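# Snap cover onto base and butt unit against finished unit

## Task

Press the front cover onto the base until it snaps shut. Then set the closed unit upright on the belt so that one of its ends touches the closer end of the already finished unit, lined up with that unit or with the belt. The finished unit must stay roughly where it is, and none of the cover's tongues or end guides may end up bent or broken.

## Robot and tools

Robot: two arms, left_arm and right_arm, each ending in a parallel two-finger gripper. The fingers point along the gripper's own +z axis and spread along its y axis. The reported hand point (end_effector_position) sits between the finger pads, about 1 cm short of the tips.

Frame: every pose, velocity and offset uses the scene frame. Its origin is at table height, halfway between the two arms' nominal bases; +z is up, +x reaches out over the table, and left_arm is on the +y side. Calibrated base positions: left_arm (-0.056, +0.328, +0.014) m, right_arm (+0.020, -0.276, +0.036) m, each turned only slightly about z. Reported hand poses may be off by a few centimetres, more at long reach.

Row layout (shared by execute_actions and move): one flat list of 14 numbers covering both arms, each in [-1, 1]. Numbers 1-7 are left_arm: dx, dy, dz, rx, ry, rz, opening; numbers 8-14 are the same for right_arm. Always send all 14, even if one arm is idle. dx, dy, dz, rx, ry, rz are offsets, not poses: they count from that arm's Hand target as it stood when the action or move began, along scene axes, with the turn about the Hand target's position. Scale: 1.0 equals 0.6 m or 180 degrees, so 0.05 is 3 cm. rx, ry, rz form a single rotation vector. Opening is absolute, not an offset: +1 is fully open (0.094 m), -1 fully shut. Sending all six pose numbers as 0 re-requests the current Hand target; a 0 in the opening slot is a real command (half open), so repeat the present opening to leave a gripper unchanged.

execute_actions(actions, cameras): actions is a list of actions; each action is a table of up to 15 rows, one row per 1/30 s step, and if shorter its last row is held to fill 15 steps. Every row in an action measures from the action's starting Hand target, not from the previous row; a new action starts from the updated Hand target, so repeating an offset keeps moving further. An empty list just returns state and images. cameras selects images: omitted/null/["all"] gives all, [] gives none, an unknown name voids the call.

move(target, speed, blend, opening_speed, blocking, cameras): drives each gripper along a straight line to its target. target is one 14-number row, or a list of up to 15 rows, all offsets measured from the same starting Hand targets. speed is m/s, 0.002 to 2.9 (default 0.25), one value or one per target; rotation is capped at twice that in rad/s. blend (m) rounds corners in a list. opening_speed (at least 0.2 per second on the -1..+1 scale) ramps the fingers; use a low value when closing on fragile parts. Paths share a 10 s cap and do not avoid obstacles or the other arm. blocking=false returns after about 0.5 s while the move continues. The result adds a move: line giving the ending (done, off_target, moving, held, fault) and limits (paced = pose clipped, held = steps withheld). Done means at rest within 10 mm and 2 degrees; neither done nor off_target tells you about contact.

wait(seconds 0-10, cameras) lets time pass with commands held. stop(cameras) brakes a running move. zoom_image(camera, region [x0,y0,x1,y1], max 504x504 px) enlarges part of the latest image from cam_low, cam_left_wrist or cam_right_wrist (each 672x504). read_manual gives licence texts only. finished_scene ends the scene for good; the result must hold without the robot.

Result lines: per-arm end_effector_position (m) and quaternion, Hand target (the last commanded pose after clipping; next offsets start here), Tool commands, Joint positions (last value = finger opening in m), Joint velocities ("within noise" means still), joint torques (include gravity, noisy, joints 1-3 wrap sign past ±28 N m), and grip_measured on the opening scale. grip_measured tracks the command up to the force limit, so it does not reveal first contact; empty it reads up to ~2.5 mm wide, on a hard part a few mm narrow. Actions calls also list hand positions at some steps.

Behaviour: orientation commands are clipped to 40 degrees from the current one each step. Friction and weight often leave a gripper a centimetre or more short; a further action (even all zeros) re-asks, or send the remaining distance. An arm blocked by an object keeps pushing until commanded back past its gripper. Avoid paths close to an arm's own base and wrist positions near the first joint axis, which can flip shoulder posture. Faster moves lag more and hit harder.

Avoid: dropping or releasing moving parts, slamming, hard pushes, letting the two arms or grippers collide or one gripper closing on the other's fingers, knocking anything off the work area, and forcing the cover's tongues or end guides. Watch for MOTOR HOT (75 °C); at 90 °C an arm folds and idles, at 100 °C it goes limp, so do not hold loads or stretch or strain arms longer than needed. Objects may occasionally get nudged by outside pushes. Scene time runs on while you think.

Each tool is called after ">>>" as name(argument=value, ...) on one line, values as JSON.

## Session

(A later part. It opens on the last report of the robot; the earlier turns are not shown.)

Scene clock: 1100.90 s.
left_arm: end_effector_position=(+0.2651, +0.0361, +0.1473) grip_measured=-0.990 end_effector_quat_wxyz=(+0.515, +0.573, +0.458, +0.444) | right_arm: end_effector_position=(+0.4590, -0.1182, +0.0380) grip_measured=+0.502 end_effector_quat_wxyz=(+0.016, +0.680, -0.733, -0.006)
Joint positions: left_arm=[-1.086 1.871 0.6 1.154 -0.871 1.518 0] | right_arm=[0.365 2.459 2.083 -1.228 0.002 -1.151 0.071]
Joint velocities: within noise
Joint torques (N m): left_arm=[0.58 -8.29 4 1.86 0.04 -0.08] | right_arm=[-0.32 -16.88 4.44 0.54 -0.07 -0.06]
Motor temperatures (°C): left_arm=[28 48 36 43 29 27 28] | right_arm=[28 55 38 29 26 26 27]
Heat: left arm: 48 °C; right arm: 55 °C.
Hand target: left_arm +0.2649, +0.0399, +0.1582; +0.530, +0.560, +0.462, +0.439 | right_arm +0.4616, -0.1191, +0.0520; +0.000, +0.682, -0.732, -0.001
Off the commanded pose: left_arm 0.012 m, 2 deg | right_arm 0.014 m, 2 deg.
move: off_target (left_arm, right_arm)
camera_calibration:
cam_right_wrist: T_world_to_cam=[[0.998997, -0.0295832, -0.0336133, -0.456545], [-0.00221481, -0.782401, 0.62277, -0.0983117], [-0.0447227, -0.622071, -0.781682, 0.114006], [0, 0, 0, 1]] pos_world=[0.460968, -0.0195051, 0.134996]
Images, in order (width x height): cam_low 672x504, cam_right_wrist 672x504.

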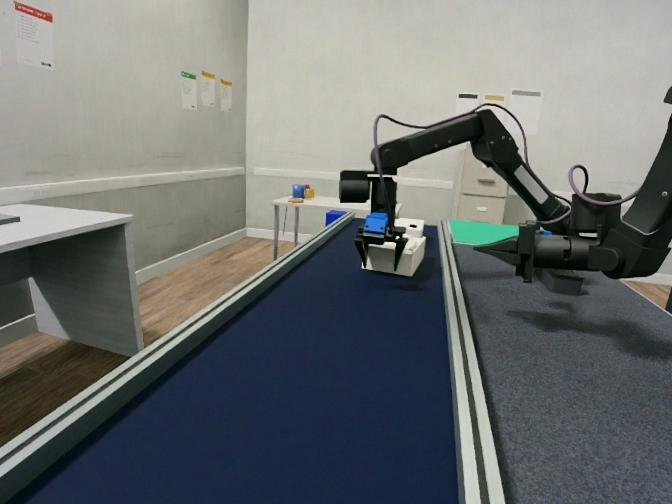

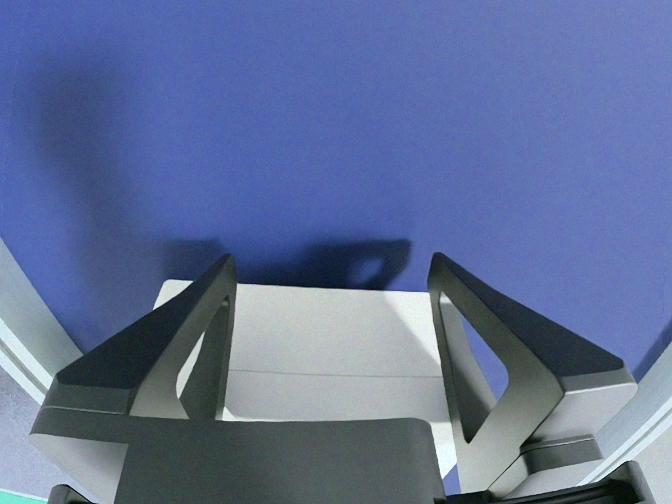

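>>> move(target=[[0,0,0,0,0,0,-1, 0.016,-0.11,0.002,0,0,0.02,0.5]], speed=0.06, cameras=["cam_right_wrist","cam_low"])

Scene clock: 1111.43 s.
left_arm: end_effector_position=(+0.2651, +0.0361, +0.1473) grip_measured=-0.990 end_effector_quat_wxyz=(+0.515, +0.573, +0.458, +0.444) | right_arm: end_effector_position=(+0.4695, -0.1846, +0.0390) grip_measured=+0.502 end_effector_quat_wxyz=(+0.014, +0.702, -0.712, -0.008)
Joint positions: left_arm=[-1.086 1.871 0.6 1.154 -0.871 1.518 0] | right_arm=[0.221 2.418 2.013 -1.197 0.002 -1.356 0.071]
Joint velocities: within noise
Joint torques (N m): left_arm=[0.58 -8.28 4 1.86 0.04 -0.07] | right_arm=[-0.14 -16.65 4.48 0.53 -0.07 -0.07]
Motor temperatures (°C): left_arm=[28 48 36 43 29 27 28] | right_arm=[28 62 37 29 26 26 27]
Heat: left arm: 48 °C; right arm: 62 °C.
Hand target: left_arm +0.2649, +0.0399, +0.1582; +0.530, +0.560, +0.462, +0.439 | right_arm +0.4712, -0.1851, +0.0531; +0.000, +0.704, -0.710, -0.001
Off the commanded pose: left_arm 0.012 m, 2 deg | right_arm 0.014 m, 2 deg.
move: off_target (left_arm, right_arm)
camera_calibration:
cam_right_wrist: T_world_to_cam=[[0.998914, 0.0310566, -0.0347281, -0.457677], [0.045881, -0.785235, 0.617496, -0.173804], [-0.00809246, -0.618418, -0.785807, 0.057644], [0, 0, 0, 1]] pos_world=[0.465621, -0.0866147, 0.136726]
Images, in order (width x height): cam_low 672x504, cam_right_wrist 672x504.

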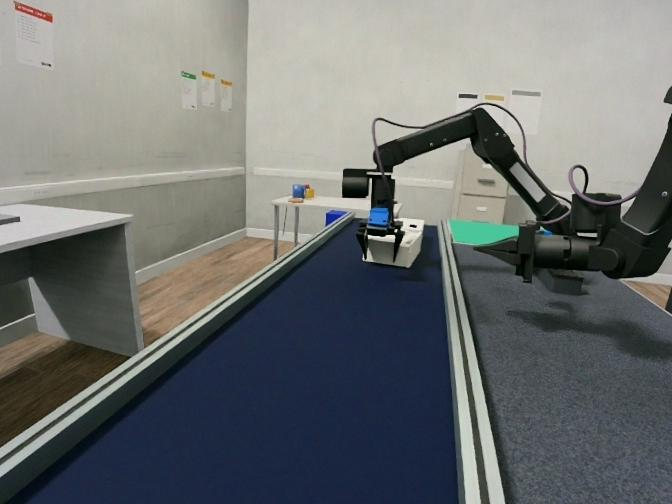

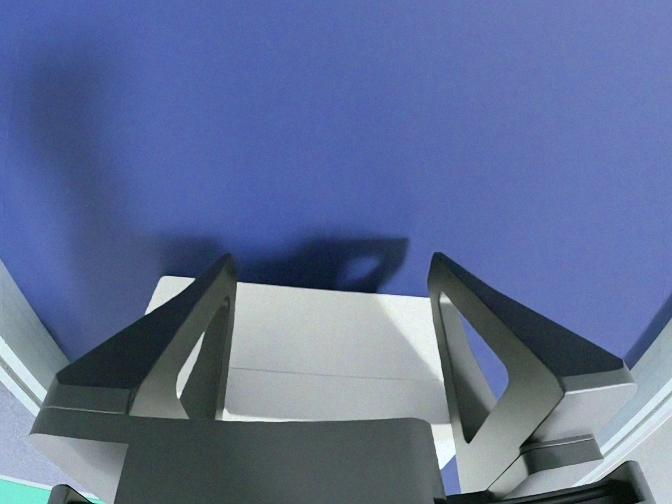

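>>> move(target=[[0,0,0,0,0,0,-1, 0,0.03,0.0,0,0,0,0.5],[0,0,0,0,0,0,-1, 0,0.04,0.15,0,0,0,0.5],[0,0,0,0,0,0,-1, -0.08,-0.16,0.37,0,0,-0.563,-1]], speed=[0.1,0.15,0.4], cameras=[])

>>> move(target=[0,0,0,0,0,0,-1, 0,0,0,-0.0485,-0.228,0,-1], speed=0.4, cameras=["cam_right_wrist"])

Scene clock: 1124.73 s.
left_arm: end_effector_position=(+0.2651, +0.0361, +0.1473) grip_measured=-0.990 end_effector_quat_wxyz=(+0.515, +0.573, +0.458, +0.444) | right_arm: end_effector_position=(+0.4300, -0.2801, +0.2688) grip_measured=-0.986 end_effector_quat_wxyz=(+0.115, +0.096, +0.989, +0.007)
Joint positions: left_arm=[-1.086 1.871 0.6 1.154 -0.871 1.518 0] | right_arm=[0.011 1.997 2.235 -1.577 0.006 0.182 0.001]
Joint velocities: within noise
Joint torques (N m): left_arm=[0.58 -8.28 3.99 1.86 0.04 -0.08] | right_arm=[-0.34 -12.14 4.19 0.97 -0.08 0.1]
Motor temperatures (°C): left_arm=[28 48 36 44 29 27 28] | right_arm=[28 59 37 29 26 26 27]
Heat: left arm: 48 °C; right arm: 59 °C.
Hand target: left_arm +0.2649, +0.0399, +0.1582; +0.530, +0.560, +0.462, +0.439 | right_arm +0.4232, -0.2811, +0.2751; +0.001, +0.103, +0.995, +0.000
Off the commanded pose: left_arm 0.012 m, 2 deg | right_arm 0.009 m, 13 deg.
joint sent to its limit (right arm) — joint 4 (wrist pitch), lower limit. The joint targets are off in orientation, not in position.
move: off_target (left_arm, right_arm); target 3's new opening was sent with right_arm's hand 0.009 m and 13 deg from that target
No camera images: "cameras" was empty.

Scene clock: 1126.43 s.
left_arm: end_effector_position=(+0.2651, +0.0361, +0.1473) grip_measured=-0.990 end_effector_quat_wxyz=(+0.515, +0.573, +0.458, +0.444) | right_arm: end_effector_position=(+0.4261, -0.2804, +0.2693) grip_measured=-0.986 end_effector_quat_wxyz=(+0.345, +0.096, +0.933, -0.034)
Joint positions: left_arm=[-1.086 1.871 0.6 1.154 -0.871 1.518 0] | right_arm=[0.081 1.493 1.418 -0.805 0.168 0.204 0.001]
Joint velocities: within noise
Joint torques (N m): left_arm=[0.57 -8.27 4.03 1.85 0.04 -0.08] | right_arm=[0.55 -8.55 5.38 2.04 0.17 0.01]
Motor temperatures (°C): left_arm=[28 48 36 44 29 27 28] | right_arm=[28 58 37 29 26 26 27]
Heat: left arm: 48 °C; right arm: 58 °C.
Hand target: left_arm +0.2649, +0.0399, +0.1582; +0.530, +0.560, +0.462, +0.439 | right_arm +0.4232, -0.2811, +0.2751; +0.357, +0.096, +0.929, -0.038
Off the commanded pose: left_arm 0.012 m, 2 deg | right_arm 0.006 m, 2 deg.
move: off_target (left_arm)
camera_calibration:
cam_right_wrist: T_world_to_cam=[[-0.165111, -0.985966, 0.0246982, -0.208524], [-0.985282, 0.16377, -0.0489738, 0.495666], [0.0442417, -0.0324208, -0.998495, 0.37831], [0, 0, 0, 1]] pos_world=[0.437204, -0.274507, 0.407165]
Images, in order (width x height): cam_right_wrist 672x504.

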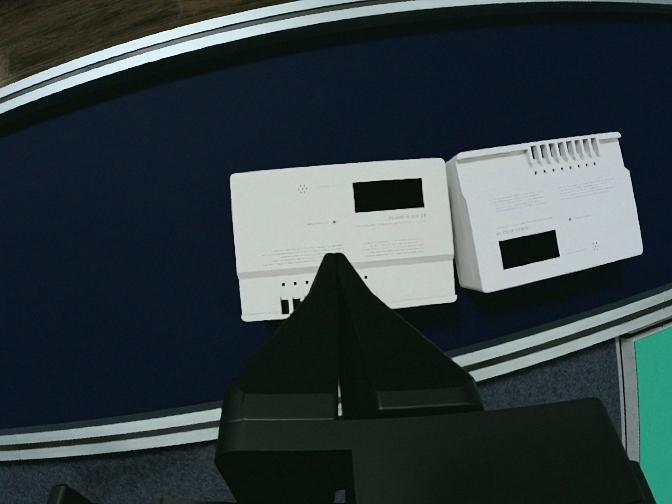

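>>> zoom_image(camera="cam_right_wrist", region=[390, 120, 650, 320])

>>> zoom_image(camera="cam_right_wrist", region=[200, 120, 500, 345])

Scaled by 1.938 from the camera's 672x504 image, which has a finer 960x720 frame.

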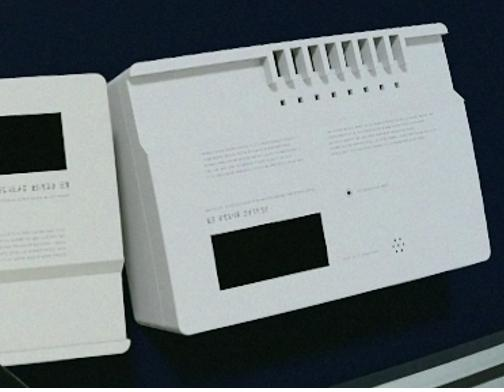

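Scaled by 1.680 from the camera's 672x504 image, which has a finer 960x720 frame.

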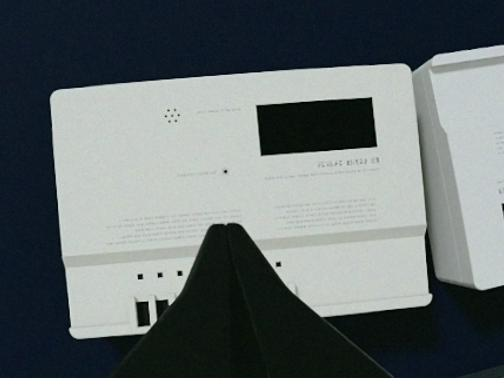

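>>> move(target=[0,0,0,0,0,0,-1, 0.068,0.235,-0.08,0.0485,0.228,0,0.5], speed=0.4, cameras=[])

>>> move(target=[[0,0,0,0,0,0,-1, 0,0,-0.06,0,0,0.589,0.5],[0,0,0,0,0,0,-1, 0,0,-0.29,0,0,0.589,0.5]], speed=[0.4,0.15], cameras=["cam_right_wrist"])

Scene clock: 1151.23 s.
left_arm: end_effector_position=(+0.2651, +0.0361, +0.1473) grip_measured=-0.990 end_effector_quat_wxyz=(+0.515, +0.573, +0.458, +0.444) | right_arm: end_effector_position=(+0.4615, -0.1415, +0.2293) grip_measured=+0.498 end_effector_quat_wxyz=(+0.099, +0.097, +0.990, +0.035)
Joint positions: left_arm=[-1.086 1.871 0.6 1.154 -0.871 1.518 0] | right_arm=[0.319 2.237 2.45 -1.575 0.011 0.491 0.07]
Joint velocities: within noise
Joint torques (N m): left_arm=[0.59 -8.27 4 1.85 0.04 -0.07] | right_arm=[-0.03 -10.66 7.13 0.89 -0.11 0.1]
Motor temperatures (°C): left_arm=[28 48 36 44 29 27 28] | right_arm=[28 49 38 32 26 26 27]
Heat: left arm: 48 °C; right arm: 49 °C.
Hand target: left_arm +0.2649, +0.0399, +0.1582; +0.530, +0.560, +0.462, +0.439 | right_arm +0.4640, -0.1400, +0.2273; +0.001, +0.102, +0.995, +0.000
Off the commanded pose: left_arm 0.012 m, 2 deg | right_arm 0.004 m, 12 deg.
joint sent to its limit (right arm) — joint 4 (wrist pitch), lower limit. The joint targets are off in orientation, not in position.
move: off_target (left_arm, right_arm)
No camera images: "cameras" was empty.

Scene clock: 1155.40 s.
left_arm: end_effector_position=(+0.2651, +0.0361, +0.1473) grip_measured=-0.990 end_effector_quat_wxyz=(+0.515, +0.573, +0.458, +0.444) | right_arm: end_effector_position=(+0.4681, -0.1428, +0.0632) grip_measured=+0.498 end_effector_quat_wxyz=(-0.008, +0.728, -0.686, +0.007)
Joint positions: left_arm=[-1.086 1.871 0.6 1.154 -0.871 1.518 0] | right_arm=[0.309 2.381 2.044 -1.213 0.003 -1.343 0.07]
Joint velocities: within noise
Joint torques (N m): left_arm=[0.57 -8.27 3.97 1.85 0.04 -0.07] | right_arm=[0.75 -12.36 4.79 0.65 -0.09 -0.06]
Motor temperatures (°C): left_arm=[28 48 36 44 29 27 28] | right_arm=[28 50 38 31 26 26 27]
Heat: left arm: 48 °C; right arm: 50 °C.
Hand target: left_arm +0.2649, +0.0399, +0.1582; +0.530, +0.560, +0.462, +0.439 | right_arm +0.4640, -0.1401, +0.0532; +0.000, +0.733, -0.680, -0.001
Off the commanded pose: left_arm 0.012 m, 2 deg | right_arm 0.011 m, 1 deg.
move: off_target (left_arm, right_arm)
camera_calibration:
cam_right_wrist: T_world_to_cam=[[0.994158, 0.106543, 0.0172946, -0.447033], [0.0737885, -0.787789, 0.61151, -0.168868], [0.0787764, -0.606661, -0.791048, 0.0638177], [0, 0, 0, 1]] pos_world=[0.451854, -0.0466886, 0.161479]
Images, in order (width x height): cam_right_wrist 672x504.

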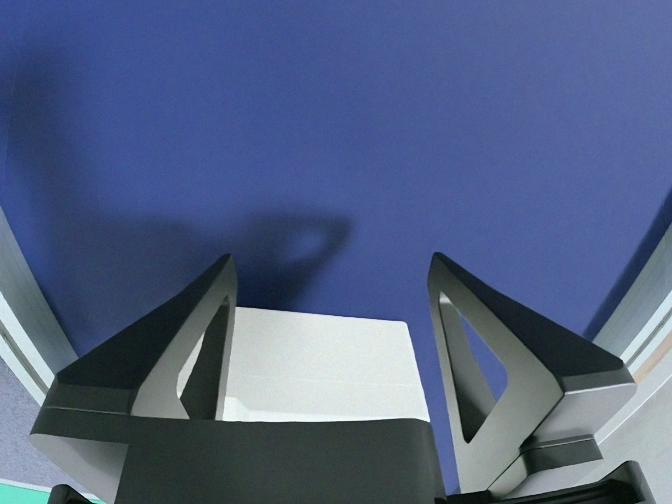

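>>> move(target=[[0,0,0,0,0,0,-1, -0.016,-0.06,0.0,0,0,0,0.5],[0,0,0,0,0,0,-1, -0.016,-0.093,0,0,0,0,0.5]], speed=0.05, cameras=["cam_right_wrist"])

Scene clock: 1160.67 s.
left_arm: end_effector_position=(+0.2651, +0.0360, +0.1473) grip_measured=-0.990 end_effector_quat_wxyz=(+0.515, +0.573, +0.458, +0.444) | right_arm: end_effector_position=(+0.4534, -0.1944, +0.0416) grip_measured=+0.498 end_effector_quat_wxyz=(+0.013, +0.731, -0.682, -0.006)
Joint positions: left_arm=[-1.086 1.871 0.6 1.154 -0.87 1.518 0] | right_arm=[0.207 2.332 1.87 -1.138 0.005 -1.454 0.07]
Joint velocities: within noise
Joint torques (N m): left_arm=[0.57 -8.25 3.97 1.86 0.03 -0.08] | right_arm=[-0.46 -15.73 4.37 0.54 -0.09 -0.09]
Motor temperatures (°C): left_arm=[28 48 36 44 29 27 28] | right_arm=[28 53 38 31 26 26 27]
Heat: left arm: 48 °C; right arm: 53 °C.
Hand target: left_arm +0.2649, +0.0398, +0.1582; +0.530, +0.560, +0.461, +0.439 | right_arm +0.4544, -0.1959, +0.0533; +0.000, +0.733, -0.680, -0.001
Off the commanded pose: left_arm 0.012 m, 2 deg | right_arm 0.012 m, 2 deg.
move: off_target (left_arm, right_arm)
camera_calibration:
cam_right_wrist: T_world_to_cam=[[0.992763, 0.11592, -0.0313747, -0.422032], [0.11046, -0.778926, 0.61731, -0.210467], [0.0471199, -0.616309, -0.786094, 0.0288008], [0, 0, 0, 1]] pos_world=[0.440869, -0.097266, 0.139322]
Images, in order (width x height): cam_right_wrist 672x504.

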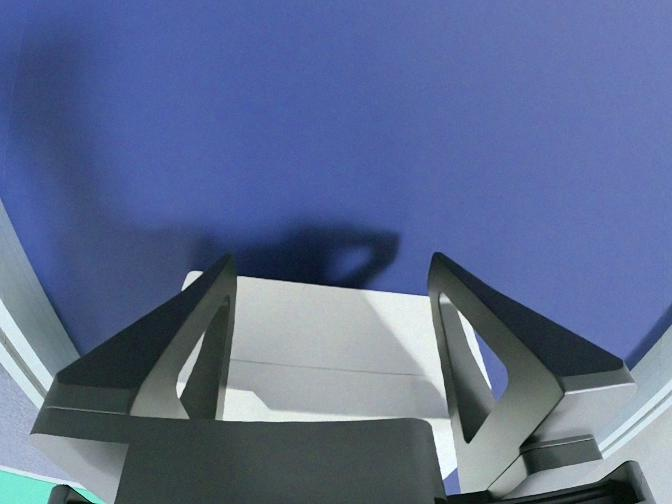

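>>> move(target=[[0,0,0,0,0,0,-1, 0.004,-0.009,0.0,0,0,0,0.5],[0,0,0,0,0,0,-1, 0.004,0.04,0.0,0,0,0,0.5],[0,0,0,0,0,0,-1, 0,0.05,0.18,0,0,0,0.5],[0,0,0,0,0,0,-1, -0.06,-0.14,0.37,0,0,-0.589,-1]], speed=[0.05,0.1,0.15,0.4], cameras=[])

>>> move(target=[0,0,0,0,0,0,-1, 0,-0.08,0,-0.0485,-0.228,0,-1], speed=0.4, cameras=["cam_right_wrist"])

>>> zoom_image(camera="cam_right_wrist", region=[250, 120, 500, 330])

Scene clock: 1172.60 s.
left_arm: end_effector_position=(+0.2651, +0.0360, +0.1473) grip_measured=-0.990 end_effector_quat_wxyz=(+0.515, +0.573, +0.458, +0.444) | right_arm: end_effector_position=(+0.4254, -0.2791, +0.2682) grip_measured=-0.986 end_effector_quat_wxyz=(+0.111, +0.096, +0.989, +0.006)
Joint positions: left_arm=[-1.086 1.871 0.6 1.154 -0.87 1.518 0] | right_arm=[0.014 1.981 2.211 -1.577 0.007 0.185 0.001]
Joint velocities: within noise
Joint torques (N m): left_arm=[0.57 -8.25 3.99 1.86 0.03 -0.08] | right_arm=[-0.36 -12.12 4.27 0.95 -0.1 0.1]
Motor temperatures (°C): left_arm=[28 48 36 44 29 27 28] | right_arm=[28 59 37 30 26 26 27]
Heat: left arm: 48 °C; right arm: 59 °C.
Hand target: left_arm +0.2649, +0.0398, +0.1582; +0.530, +0.560, +0.461, +0.439 | right_arm +0.4184, -0.2799, +0.2751; +0.001, +0.103, +0.995, +0.000
Off the commanded pose: left_arm 0.012 m, 2 deg | right_arm 0.010 m, 13 deg.
joint sent to its limit (right arm) — joint 4 (wrist pitch), lower limit. The joint targets are off in orientation, not in position.
move: off_target (left_arm, right_arm); target 4's new opening was sent with right_arm's hand 0.010 m and 13 deg from that target
No camera images: "cameras" was empty.

Scene clock: 1174.30 s.
left_arm: end_effector_position=(+0.2651, +0.0360, +0.1473) grip_measured=-0.990 end_effector_quat_wxyz=(+0.515, +0.573, +0.458, +0.444) | right_arm: end_effector_position=(+0.4215, -0.3246, +0.2697) grip_measured=-0.986 end_effector_quat_wxyz=(+0.346, +0.094, +0.933, -0.033)
Joint positions: left_arm=[-1.086 1.871 0.6 1.154 -0.87 1.518 0] | right_arm=[-0.073 1.473 1.398 -0.789 0.066 0.083 0.001]
Joint velocities: within noise
Joint torques (N m): left_arm=[0.58 -8.27 4.01 1.87 0.04 -0.08] | right_arm=[-0.46 -8.35 5.34 2.07 0.05 -0.02]
Motor temperatures (°C): left_arm=[28 48 36 44 29 27 28] | right_arm=[28 58 37 30 26 26 27]
Heat: left arm: 48 °C; right arm: 58 °C.
Hand target: left_arm +0.2649, +0.0398, +0.1582; +0.530, +0.560, +0.461, +0.439 | right_arm +0.4184, -0.3278, +0.2751; +0.357, +0.095, +0.929, -0.038
Off the commanded pose: left_arm 0.012 m, 2 deg | right_arm 0.007 m, 1 deg.
move: off_target (left_arm)
camera_calibration:
cam_right_wrist: T_world_to_cam=[[-0.161026, -0.986658, 0.02402, -0.254631], [-0.985869, 0.159663, -0.0506963, 0.497727], [0.0461848, -0.031844, -0.998425, 0.376813], [0, 0, 0, 1]] pos_world=[0.432289, -0.318704, 0.407568]
Images, in order (width x height): cam_right_wrist 672x504.

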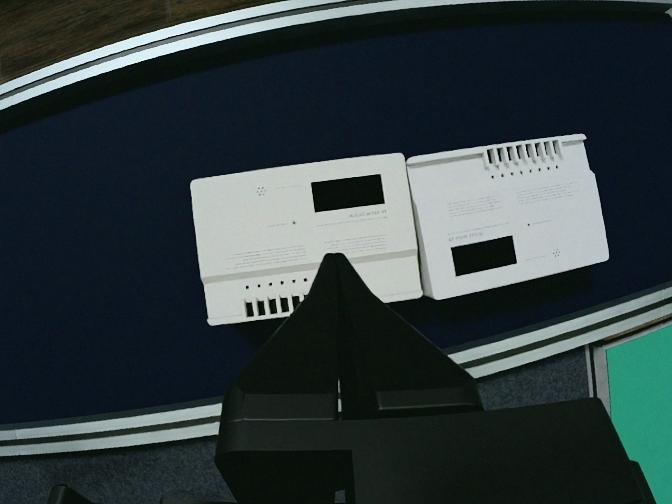

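Scaled by 2.016 from the camera's 672x504 image, which has a finer 960x720 frame.

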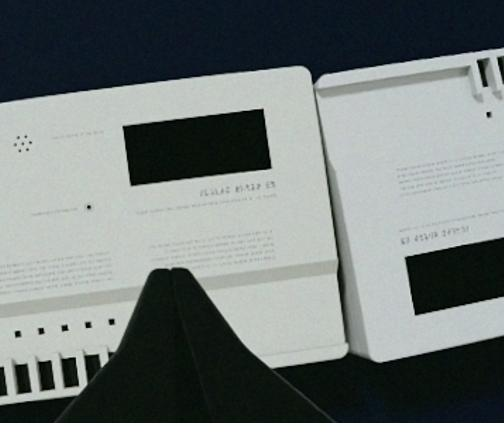

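>>> move(target=[0,0,0,0,0,0,-1, 0.073,0.313,-0.08,0.0485,0.228,0,0.5], speed=0.4, cameras=[])

>>> move(target=[[0,0,0,0,0,0,-1, 0,0,-0.06,0,0,0.598,0.5],[0,0,0,0,0,0,-1, 0,0,-0.29,0,0,0.598,0.5],[0,0,0,0,0,0,-1, -0.008,-0.08,-0.29,0,0,0.598,0.5],[0,0,0,0,0,0,-1, -0.008,-0.117,-0.29,0,0,0.598,0.5]], speed=[0.4,0.15,0.1,0.04], cameras=["cam_right_wrist"])

Scene clock: 1187.20 s.
left_arm: end_effector_position=(+0.2651, +0.0360, +0.1473) grip_measured=-0.990 end_effector_quat_wxyz=(+0.515, +0.573, +0.458, +0.444) | right_arm: end_effector_position=(+0.4595, -0.1405, +0.2285) grip_measured=+0.498 end_effector_quat_wxyz=(+0.096, +0.096, +0.990, +0.035)
Joint positions: left_arm=[-1.086 1.871 0.6 1.154 -0.87 1.518 0] | right_arm=[0.322 2.232 2.44 -1.575 0.01 0.493 0.07]
Joint velocities: within noise
Joint torques (N m): left_arm=[0.57 -8.27 4 1.86 0.04 -0.07] | right_arm=[-0.27 -10.73 7.15 0.89 -0.1 0.09]
Motor temperatures (°C): left_arm=[28 48 36 44 29 27 28] | right_arm=[28 55 37 32 26 26 27]
Heat: left arm: 48 °C; right arm: 55 °C.
Hand target: left_arm +0.2649, +0.0398, +0.1582; +0.530, +0.560, +0.461, +0.439 | right_arm +0.4623, -0.1401, +0.2271; +0.001, +0.103, +0.995, +0.001
Off the commanded pose: left_arm 0.012 m, 2 deg | right_arm 0.003 m, 12 deg.
joint sent to its limit (right arm) — joint 4 (wrist pitch), lower limit. The joint targets are off in orientation, not in position.
move: off_target (left_arm, right_arm)
No camera images: "cameras" was empty.

Scene clock: 1192.23 s.
left_arm: end_effector_position=(+0.2651, +0.0360, +0.1473) grip_measured=-0.990 end_effector_quat_wxyz=(+0.515, +0.573, +0.458, +0.444) | right_arm: end_effector_position=(+0.4563, -0.2080, +0.0423) grip_measured=+0.498 end_effector_quat_wxyz=(+0.013, +0.740, -0.673, -0.006)
Joint positions: left_arm=[-1.086 1.871 0.6 1.154 -0.87 1.518 0] | right_arm=[0.176 2.333 1.876 -1.142 0.007 -1.511 0.07]
Joint velocities: within noise
Joint torques (N m): left_arm=[0.58 -8.27 4.01 1.86 0.03 -0.08] | right_arm=[-0.69 -15.65 4.34 0.56 -0.11 -0.12]
Motor temperatures (°C): left_arm=[28 48 36 44 29 27 28] | right_arm=[28 55 36 31 26 26 27]
Heat: left arm: 48 °C; right arm: 55 °C.
Hand target: left_arm +0.2649, +0.0398, +0.1582; +0.530, +0.560, +0.461, +0.439 | right_arm +0.4576, -0.2103, +0.0533; +0.000, +0.742, -0.670, -0.001
Off the commanded pose: left_arm 0.012 m, 2 deg | right_arm 0.011 m, 2 deg.
move: off_target (left_arm, right_arm)
camera_calibration:
cam_right_wrist: T_world_to_cam=[[0.989463, 0.141275, -0.0316961, -0.416569], [0.13055, -0.775865, 0.617245, -0.230339], [0.0626093, -0.614878, -0.786133, 0.014058], [0, 0, 0, 1]] pos_world=[0.44137, -0.111217, 0.140023]
Images, in order (width x height): cam_right_wrist 672x504.

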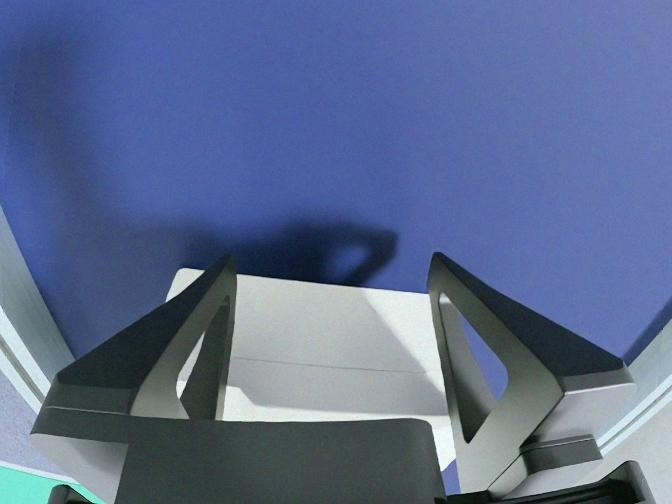

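Look again.

>>> move(target=[[0,0,0,0,0,0,-1, 0.0,0.04,0.0,0,0,0,0.5],[0,0,0,0,0,0,-1, 0,0.06,0.18,0,0,0,0.5],[0,0,0,0,0,0,-1, -0.06,-0.12,0.37,0,0,-0.598,-1]], speed=[0.1,0.2,0.4], cameras=[])

>>> move(target=[0,0,0,0,0,0,-1, 0,-0.2,0,-0.0485,-0.228,0,-1], speed=0.4, cameras=["cam_right_wrist","cam_low"])

>>> zoom_image(camera="cam_right_wrist", region=[250, 120, 450, 330])

Scene clock: 1200.07 s.
left_arm: end_effector_position=(+0.2651, +0.0360, +0.1473) grip_measured=-0.990 end_effector_quat_wxyz=(+0.515, +0.573, +0.458, +0.444) | right_arm: end_effector_position=(+0.4286, -0.2813, +0.2680) grip_measured=-0.986 end_effector_quat_wxyz=(+0.113, +0.095, +0.989, +0.006)
Joint positions: left_arm=[-1.086 1.871 0.6 1.154 -0.87 1.518 0] | right_arm=[0.009 1.993 2.226 -1.577 0.007 0.179 0.001]
Joint velocities: within noise
Joint torques (N m): left_arm=[0.57 -8.27 4 1.86 0.03 -0.08] | right_arm=[-0.35 -12.25 4.26 0.95 -0.1 0.11]
Motor temperatures (°C): left_arm=[28 48 36 44 29 27 28] | right_arm=[28 56 36 31 26 26 27]
Heat: left arm: 48 °C; right arm: 56 °C.
Hand target: left_arm +0.2649, +0.0398, +0.1582; +0.530, +0.560, +0.462, +0.439 | right_arm +0.4216, -0.2822, +0.2752; +0.001, +0.103, +0.995, +0.000
Off the commanded pose: left_arm 0.012 m, 2 deg | right_arm 0.010 m, 13 deg.
joint sent to its limit (right arm) — joint 4 (wrist pitch), lower limit. The joint targets are off in orientation, not in position.
move: off_target (left_arm, right_arm); target 3's new opening was sent with right_arm's hand 0.010 m and 13 deg from that target
No camera images: "cameras" was empty.

Scene clock: 1201.77 s.
left_arm: end_effector_position=(+0.2651, +0.0360, +0.1473) grip_measured=-0.990 end_effector_quat_wxyz=(+0.515, +0.573, +0.458, +0.444) | right_arm: end_effector_position=(+0.4241, -0.4051, +0.2677) grip_measured=-0.986 end_effector_quat_wxyz=(+0.342, +0.101, +0.933, -0.042)
Joint positions: left_arm=[-1.086 1.871 0.6 1.154 -0.87 1.518 0] | right_arm=[-0.322 1.551 1.466 -0.785 -0.074 -0.101 0.001]
Joint velocities: within noise
Joint torques (N m): left_arm=[0.57 -8.25 4 1.86 0.03 -0.08] | right_arm=[-0.18 -9.46 5.38 2.05 -0.24 -0.02]
Motor temperatures (°C): left_arm=[28 48 36 44 29 27 28] | right_arm=[28 56 36 31 26 26 27]
Heat: left arm: 48 °C; right arm: 56 °C.
Hand target: left_arm +0.2649, +0.0398, +0.1582; +0.530, +0.560, +0.462, +0.439 | right_arm +0.4217, -0.4022, +0.2754; +0.357, +0.095, +0.929, -0.038
Off the commanded pose: left_arm 0.012 m, 2 deg | right_arm 0.008 m, 2 deg.
move: off_target (left_arm)
camera_calibration:
cam_right_wrist: T_world_to_cam=[[-0.179667, -0.983047, 0.0365723, -0.327686], [-0.983, 0.17798, -0.0451113, 0.517858], [0.0378374, -0.0440555, -0.998312, 0.370621], [0, 0, 0, 1]] pos_world=[0.436156, -0.397971, 0.405341]
Images, in order (width x height): cam_low 672x504, cam_right_wrist 672x504.

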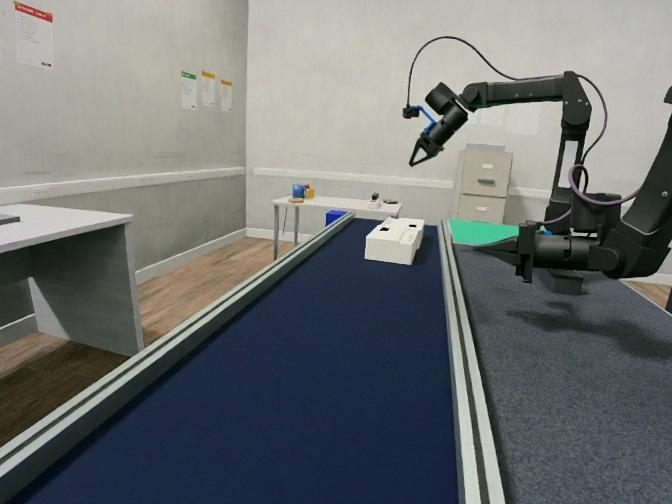

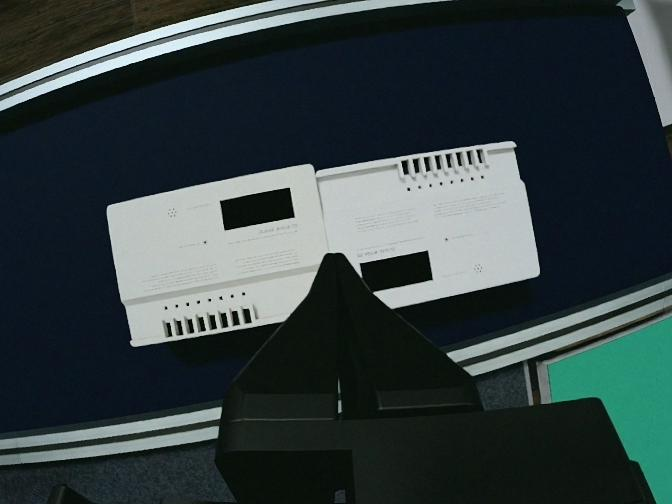

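Scaled by 2.400 from the camera's 672x504 image, which has a finer 960x720 frame.

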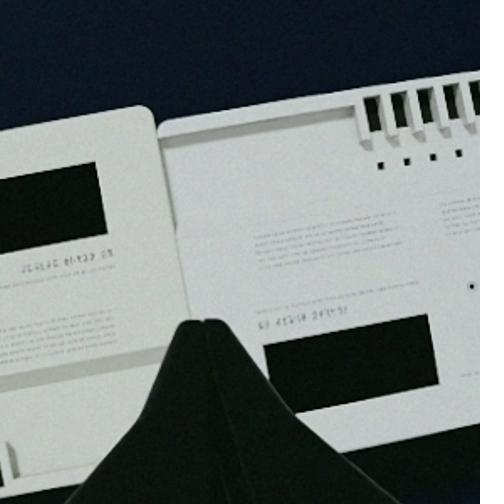

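>>> move(target=[0,0,0,0,0,0,-1, -0.12,0.03,-0.07,0,0,0,-1], speed=0.3, cameras=["cam_right_wrist"])

>>> zoom_image(camera="cam_right_wrist", region=[250, 30, 400, 270])

Scene clock: 1205.47 s.
left_arm: end_effector_position=(+0.2651, +0.0360, +0.1473) grip_measured=-0.990 end_effector_quat_wxyz=(+0.515, +0.573, +0.458, +0.444) | right_arm: end_effector_position=(+0.3504, -0.3863, +0.2323) grip_measured=-0.986 end_effector_quat_wxyz=(+0.348, +0.100, +0.931, -0.043)
Joint positions: left_arm=[-1.086 1.871 0.6 1.154 -0.87 1.518 0] | right_arm=[-0.352 1.24 1.063 -0.682 -0.094 -0.125 0.001]
Joint velocities: within noise
Joint torques (N m): left_arm=[0.58 -8.27 4 1.86 0.04 -0.07] | right_arm=[-0.36 -5.53 5.45 2.08 -0.24 -0.03]
Motor temperatures (°C): left_arm=[28 48 36 44 29 27 28] | right_arm=[28 55 36 31 26 26 27]
Heat: left arm: 48 °C; right arm: 55 °C.
Hand target: left_arm +0.2649, +0.0398, +0.1582; +0.530, +0.560, +0.462, +0.439 | right_arm +0.3496, -0.3842, +0.2332; +0.357, +0.096, +0.929, -0.038
Off the commanded pose: left_arm 0.012 m, 2 deg | right_arm 0.003 m, 1 deg.
move: off_target (left_arm)
camera_calibration:
cam_right_wrist: T_world_to_cam=[[-0.179468, -0.983003, 0.0386757, -0.321693], [-0.982506, 0.177113, -0.0575538, 0.442729], [0.0497256, -0.0483282, -0.997593, 0.332929], [0, 0, 0, 1]] pos_world=[0.360695, -0.378549, 0.37005]
Images, in order (width x height): cam_right_wrist 672x504.

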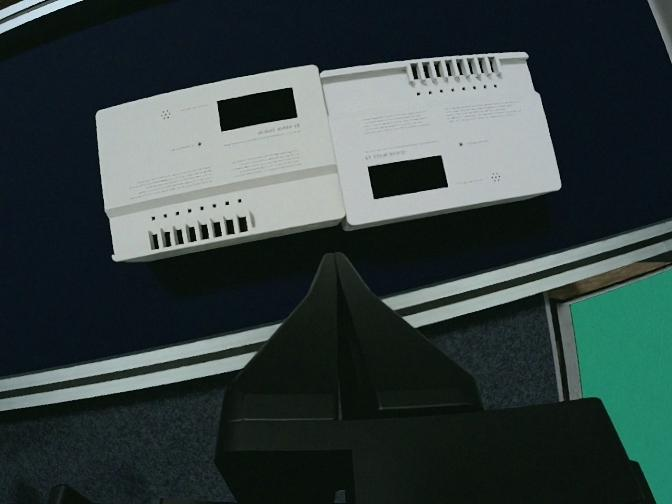

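Scaled by 2.100 from the camera's 672x504 image, which has a finer 960x720 frame.

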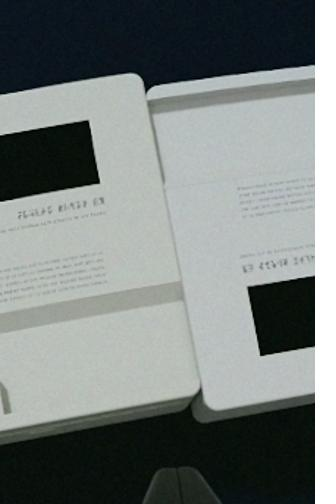

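>>> zoom_image(camera="cam_right_wrist", region=[310, 160, 380, 250])

>>> zoom_image(camera="cam_right_wrist", region=[290, 50, 360, 140])

Scaled by 5.600 from the camera's 672x504 image, which has a finer 960x720 frame.

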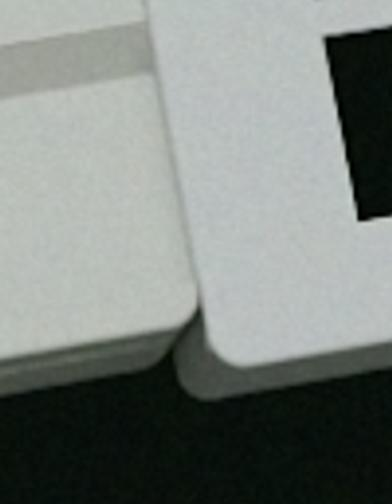

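Scaled by 5.600 from the camera's 672x504 image, which has a finer 960x720 frame.

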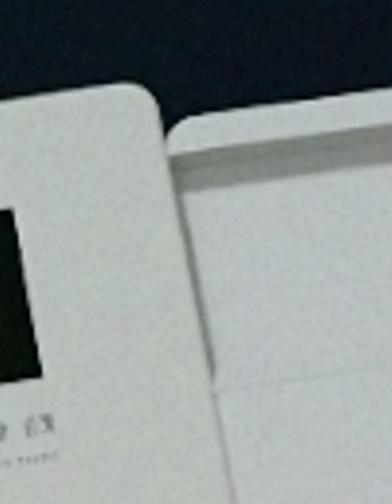

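>>> move(target=[0,0,0,0,0,0,-1, 0.188,0.407,-0.01,0.0485,0.228,0,0.5], speed=0.4, cameras=[])

>>> move(target=[[0,0,0,0,0,0,-1, 0,0,-0.06,0,0,0.6,0.5],[0,0,0,0,0,0,-1, 0,0,-0.29,0,0,0.6,0.5],[0,0,0,0,0,0,-1, -0.008,-0.09,-0.29,0,0,0.6,0.5],[0,0,0,0,0,0,-1, -0.008,-0.122,-0.29,0,0,0.6,0.5]], speed=[0.4,0.15,0.1,0.03], cameras=["cam_right_wrist"])

Scene clock: 1214.83 s.
left_arm: end_effector_position=(+0.2651, +0.0360, +0.1473) grip_measured=-0.990 end_effector_quat_wxyz=(+0.515, +0.573, +0.458, +0.444) | right_arm: end_effector_position=(+0.4600, -0.1406, +0.2275) grip_measured=+0.498 end_effector_quat_wxyz=(+0.095, +0.096, +0.990, +0.034)
Joint positions: left_arm=[-1.086 1.871 0.6 1.154 -0.87 1.518 0] | right_arm=[0.322 2.235 2.441 -1.574 0.01 0.493 0.07]
Joint velocities: within noise
Joint torques (N m): left_arm=[0.57 -8.28 3.99 1.86 0.02 -0.08] | right_arm=[-0.23 -10.92 7.13 0.88 -0.1 0.09]
Motor temperatures (°C): left_arm=[28 48 36 44 29 27 28] | right_arm=[28 51 37 32 26 26 27]
Heat: left arm: 48 °C; right arm: 51 °C.
Hand target: left_arm +0.2649, +0.0399, +0.1582; +0.530, +0.560, +0.462, +0.439 | right_arm +0.4623, -0.1401, +0.2272; +0.000, +0.103, +0.995, +0.000
Off the commanded pose: left_arm 0.012 m, 2 deg | right_arm 0.003 m, 12 deg.
joint sent to its limit (right arm) — joint 4 (wrist pitch), lower limit. The joint targets are off in orientation, not in position.
move: off_target (left_arm, right_arm)
No camera images: "cameras" was empty.

Scene clock: 1219.97 s.
left_arm: end_effector_position=(+0.2651, +0.0360, +0.1473) grip_measured=-0.990 end_effector_quat_wxyz=(+0.515, +0.573, +0.458, +0.444) | right_arm: end_effector_position=(+0.4571, -0.2098, +0.0417) grip_measured=+0.498 end_effector_quat_wxyz=(+0.012, +0.743, -0.669, -0.005)
Joint positions: left_arm=[-1.086 1.871 0.6 1.154 -0.87 1.518 0] | right_arm=[0.172 2.332 1.872 -1.135 0.008 -1.524 0.07]
Joint velocities: within noise
Joint torques (N m): left_arm=[0.58 -8.28 4 1.86 0.03 -0.07] | right_arm=[-0.88 -15.75 4.36 0.52 -0.11 -0.11]
Motor temperatures (°C): left_arm=[28 48 36 44 29 27 28] | right_arm=[28 53 37 31 26 26 27]
Heat: left arm: 48 °C; right arm: 53 °C.
Hand target: left_arm +0.2649, +0.0399, +0.1582; +0.530, +0.560, +0.462, +0.439 | right_arm +0.4577, -0.2131, +0.0533; +0.000, +0.745, -0.668, +0.000
Off the commanded pose: left_arm 0.012 m, 2 deg | right_arm 0.012 m, 2 deg.
move: off_target (left_arm, right_arm)
camera_calibration:
cam_right_wrist: T_world_to_cam=[[0.988223, 0.150354, -0.0284257, -0.414773], [0.135634, -0.774711, 0.617597, -0.233478], [0.0708368, -0.614179, -0.785981, 0.00892084], [0, 0, 0, 1]] pos_world=[0.440924, -0.113036, 0.139417]
Images, in order (width x height): cam_right_wrist 672x504.

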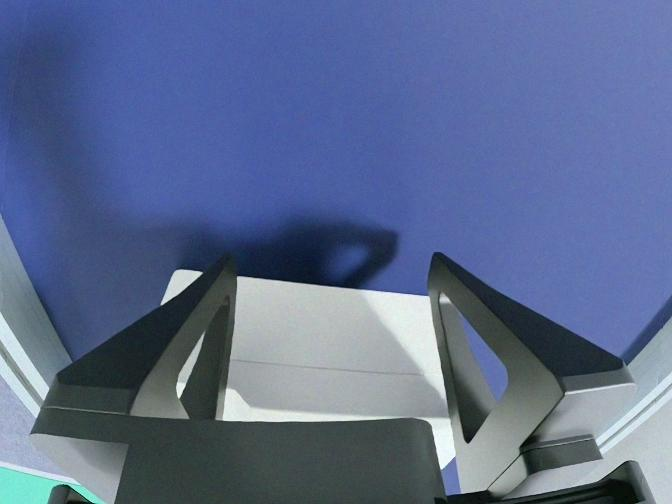

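>>> move(target=[[0,0,0,0,0,0,-1, 0.0,0.04,0.0,0,0,0,0.5],[0,0,0,0,0,0,-1, 0,0.06,0.18,0,0,0,0.5],[0,0,0,0,0,0,-1, -0.12,0,0.33,0,0,-0.6,-1]], speed=[0.1,0.2,0.4], cameras=[])

>>> move(target=[0,0,0,0,0,0,-1, -0.06,-0.285,-0.03,-0.0485,-0.228,0,-1], speed=0.4, cameras=["cam_right_wrist","cam_low"])

>>> zoom_image(camera="cam_right_wrist", region=[250, 30, 400, 270])

Scene clock: 1228.27 s.
left_arm: end_effector_position=(+0.2651, +0.0360, +0.1473) grip_measured=-0.990 end_effector_quat_wxyz=(+0.515, +0.573, +0.458, +0.444) | right_arm: end_effector_position=(+0.3911, -0.2112, +0.2445) grip_measured=-0.986 end_effector_quat_wxyz=(+0.057, +0.095, +0.994, +0.011)
Joint positions: left_arm=[-1.086 1.871 0.6 1.154 -0.87 1.518 0] | right_arm=[0.195 1.929 2.053 -1.58 0.008 0.365 0.001]
Joint velocities: within noise
Joint torques (N m): left_arm=[0.58 -8.29 4 1.86 0.03 -0.08] | right_arm=[-0.46 -11.67 4.45 0.74 -0.1 0.11]
Motor temperatures (°C): left_arm=[28 48 36 44 29 27 28] | right_arm=[28 56 37 30 26 26 27]
Heat: left arm: 48 °C; right arm: 56 °C.
Hand target: left_arm +0.2649, +0.0399, +0.1582; +0.530, +0.560, +0.462, +0.439 | right_arm +0.3856, -0.2131, +0.2513; +0.000, +0.103, +0.995, +0.000
Off the commanded pose: left_arm 0.012 m, 2 deg | right_arm 0.009 m, 7 deg.
joint sent to its limit (right arm) — joint 4 (wrist pitch), lower limit. The joint targets are off in orientation, not in position.
move: off_target (left_arm, right_arm); target 3's new opening was sent with right_arm's hand 0.009 m and 7 deg from that target
No camera images: "cameras" was empty.

Scene clock: 1230.07 s.
left_arm: end_effector_position=(+0.2651, +0.0360, +0.1473) grip_measured=-0.990 end_effector_quat_wxyz=(+0.515, +0.573, +0.458, +0.444) | right_arm: end_effector_position=(+0.3506, -0.3861, +0.2316) grip_measured=-0.986 end_effector_quat_wxyz=(+0.347, +0.100, +0.932, -0.043)
Joint positions: left_arm=[-1.086 1.871 0.6 1.154 -0.87 1.518 0] | right_arm=[-0.351 1.242 1.064 -0.683 -0.092 -0.124 0.001]
Joint velocities: within noise
Joint torques (N m): left_arm=[0.55 -8.28 4 1.87 0.04 -0.08] | right_arm=[-0.38 -5.7 5.41 2.08 -0.25 -0.03]
Motor temperatures (°C): left_arm=[28 48 36 44 29 27 28] | right_arm=[28 55 37 31 26 26 27]
Heat: left arm: 48 °C; right arm: 55 °C.
Hand target: left_arm +0.2649, +0.0399, +0.1582; +0.530, +0.560, +0.462, +0.439 | right_arm +0.3497, -0.3842, +0.2333; +0.356, +0.096, +0.929, -0.038
Off the commanded pose: left_arm 0.012 m, 2 deg | right_arm 0.003 m, 1 deg.
move: off_target (left_arm)
camera_calibration:
cam_right_wrist: T_world_to_cam=[[-0.179251, -0.983026, 0.0391014, -0.321505], [-0.982688, 0.177015, -0.0546752, 0.442205], [0.0468256, -0.0482251, -0.997738, 0.333351], [0, 0, 0, 1]] pos_world=[0.36131, -0.378249, 0.369346]
Images, in order (width x height): cam_low 672x504, cam_right_wrist 672x504.

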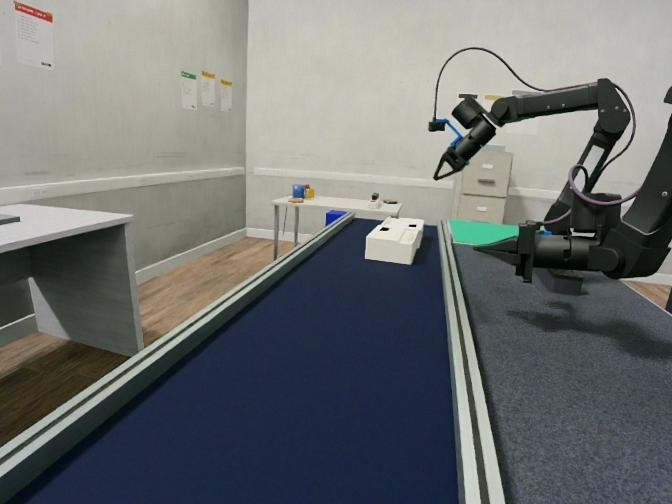

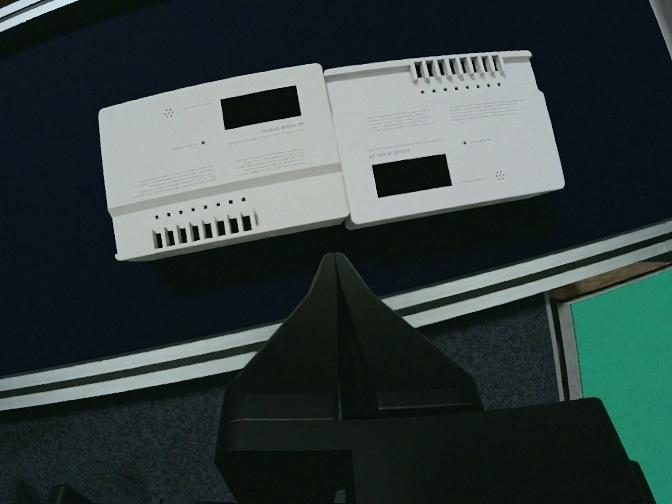

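Scaled by 2.100 from the camera's 672x504 image, which has a finer 960x720 frame.

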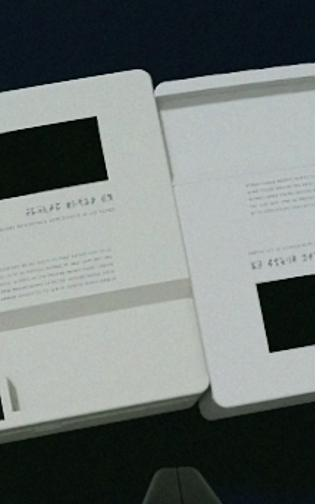

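>>> finished_scene()

The scene is finished: the task was done.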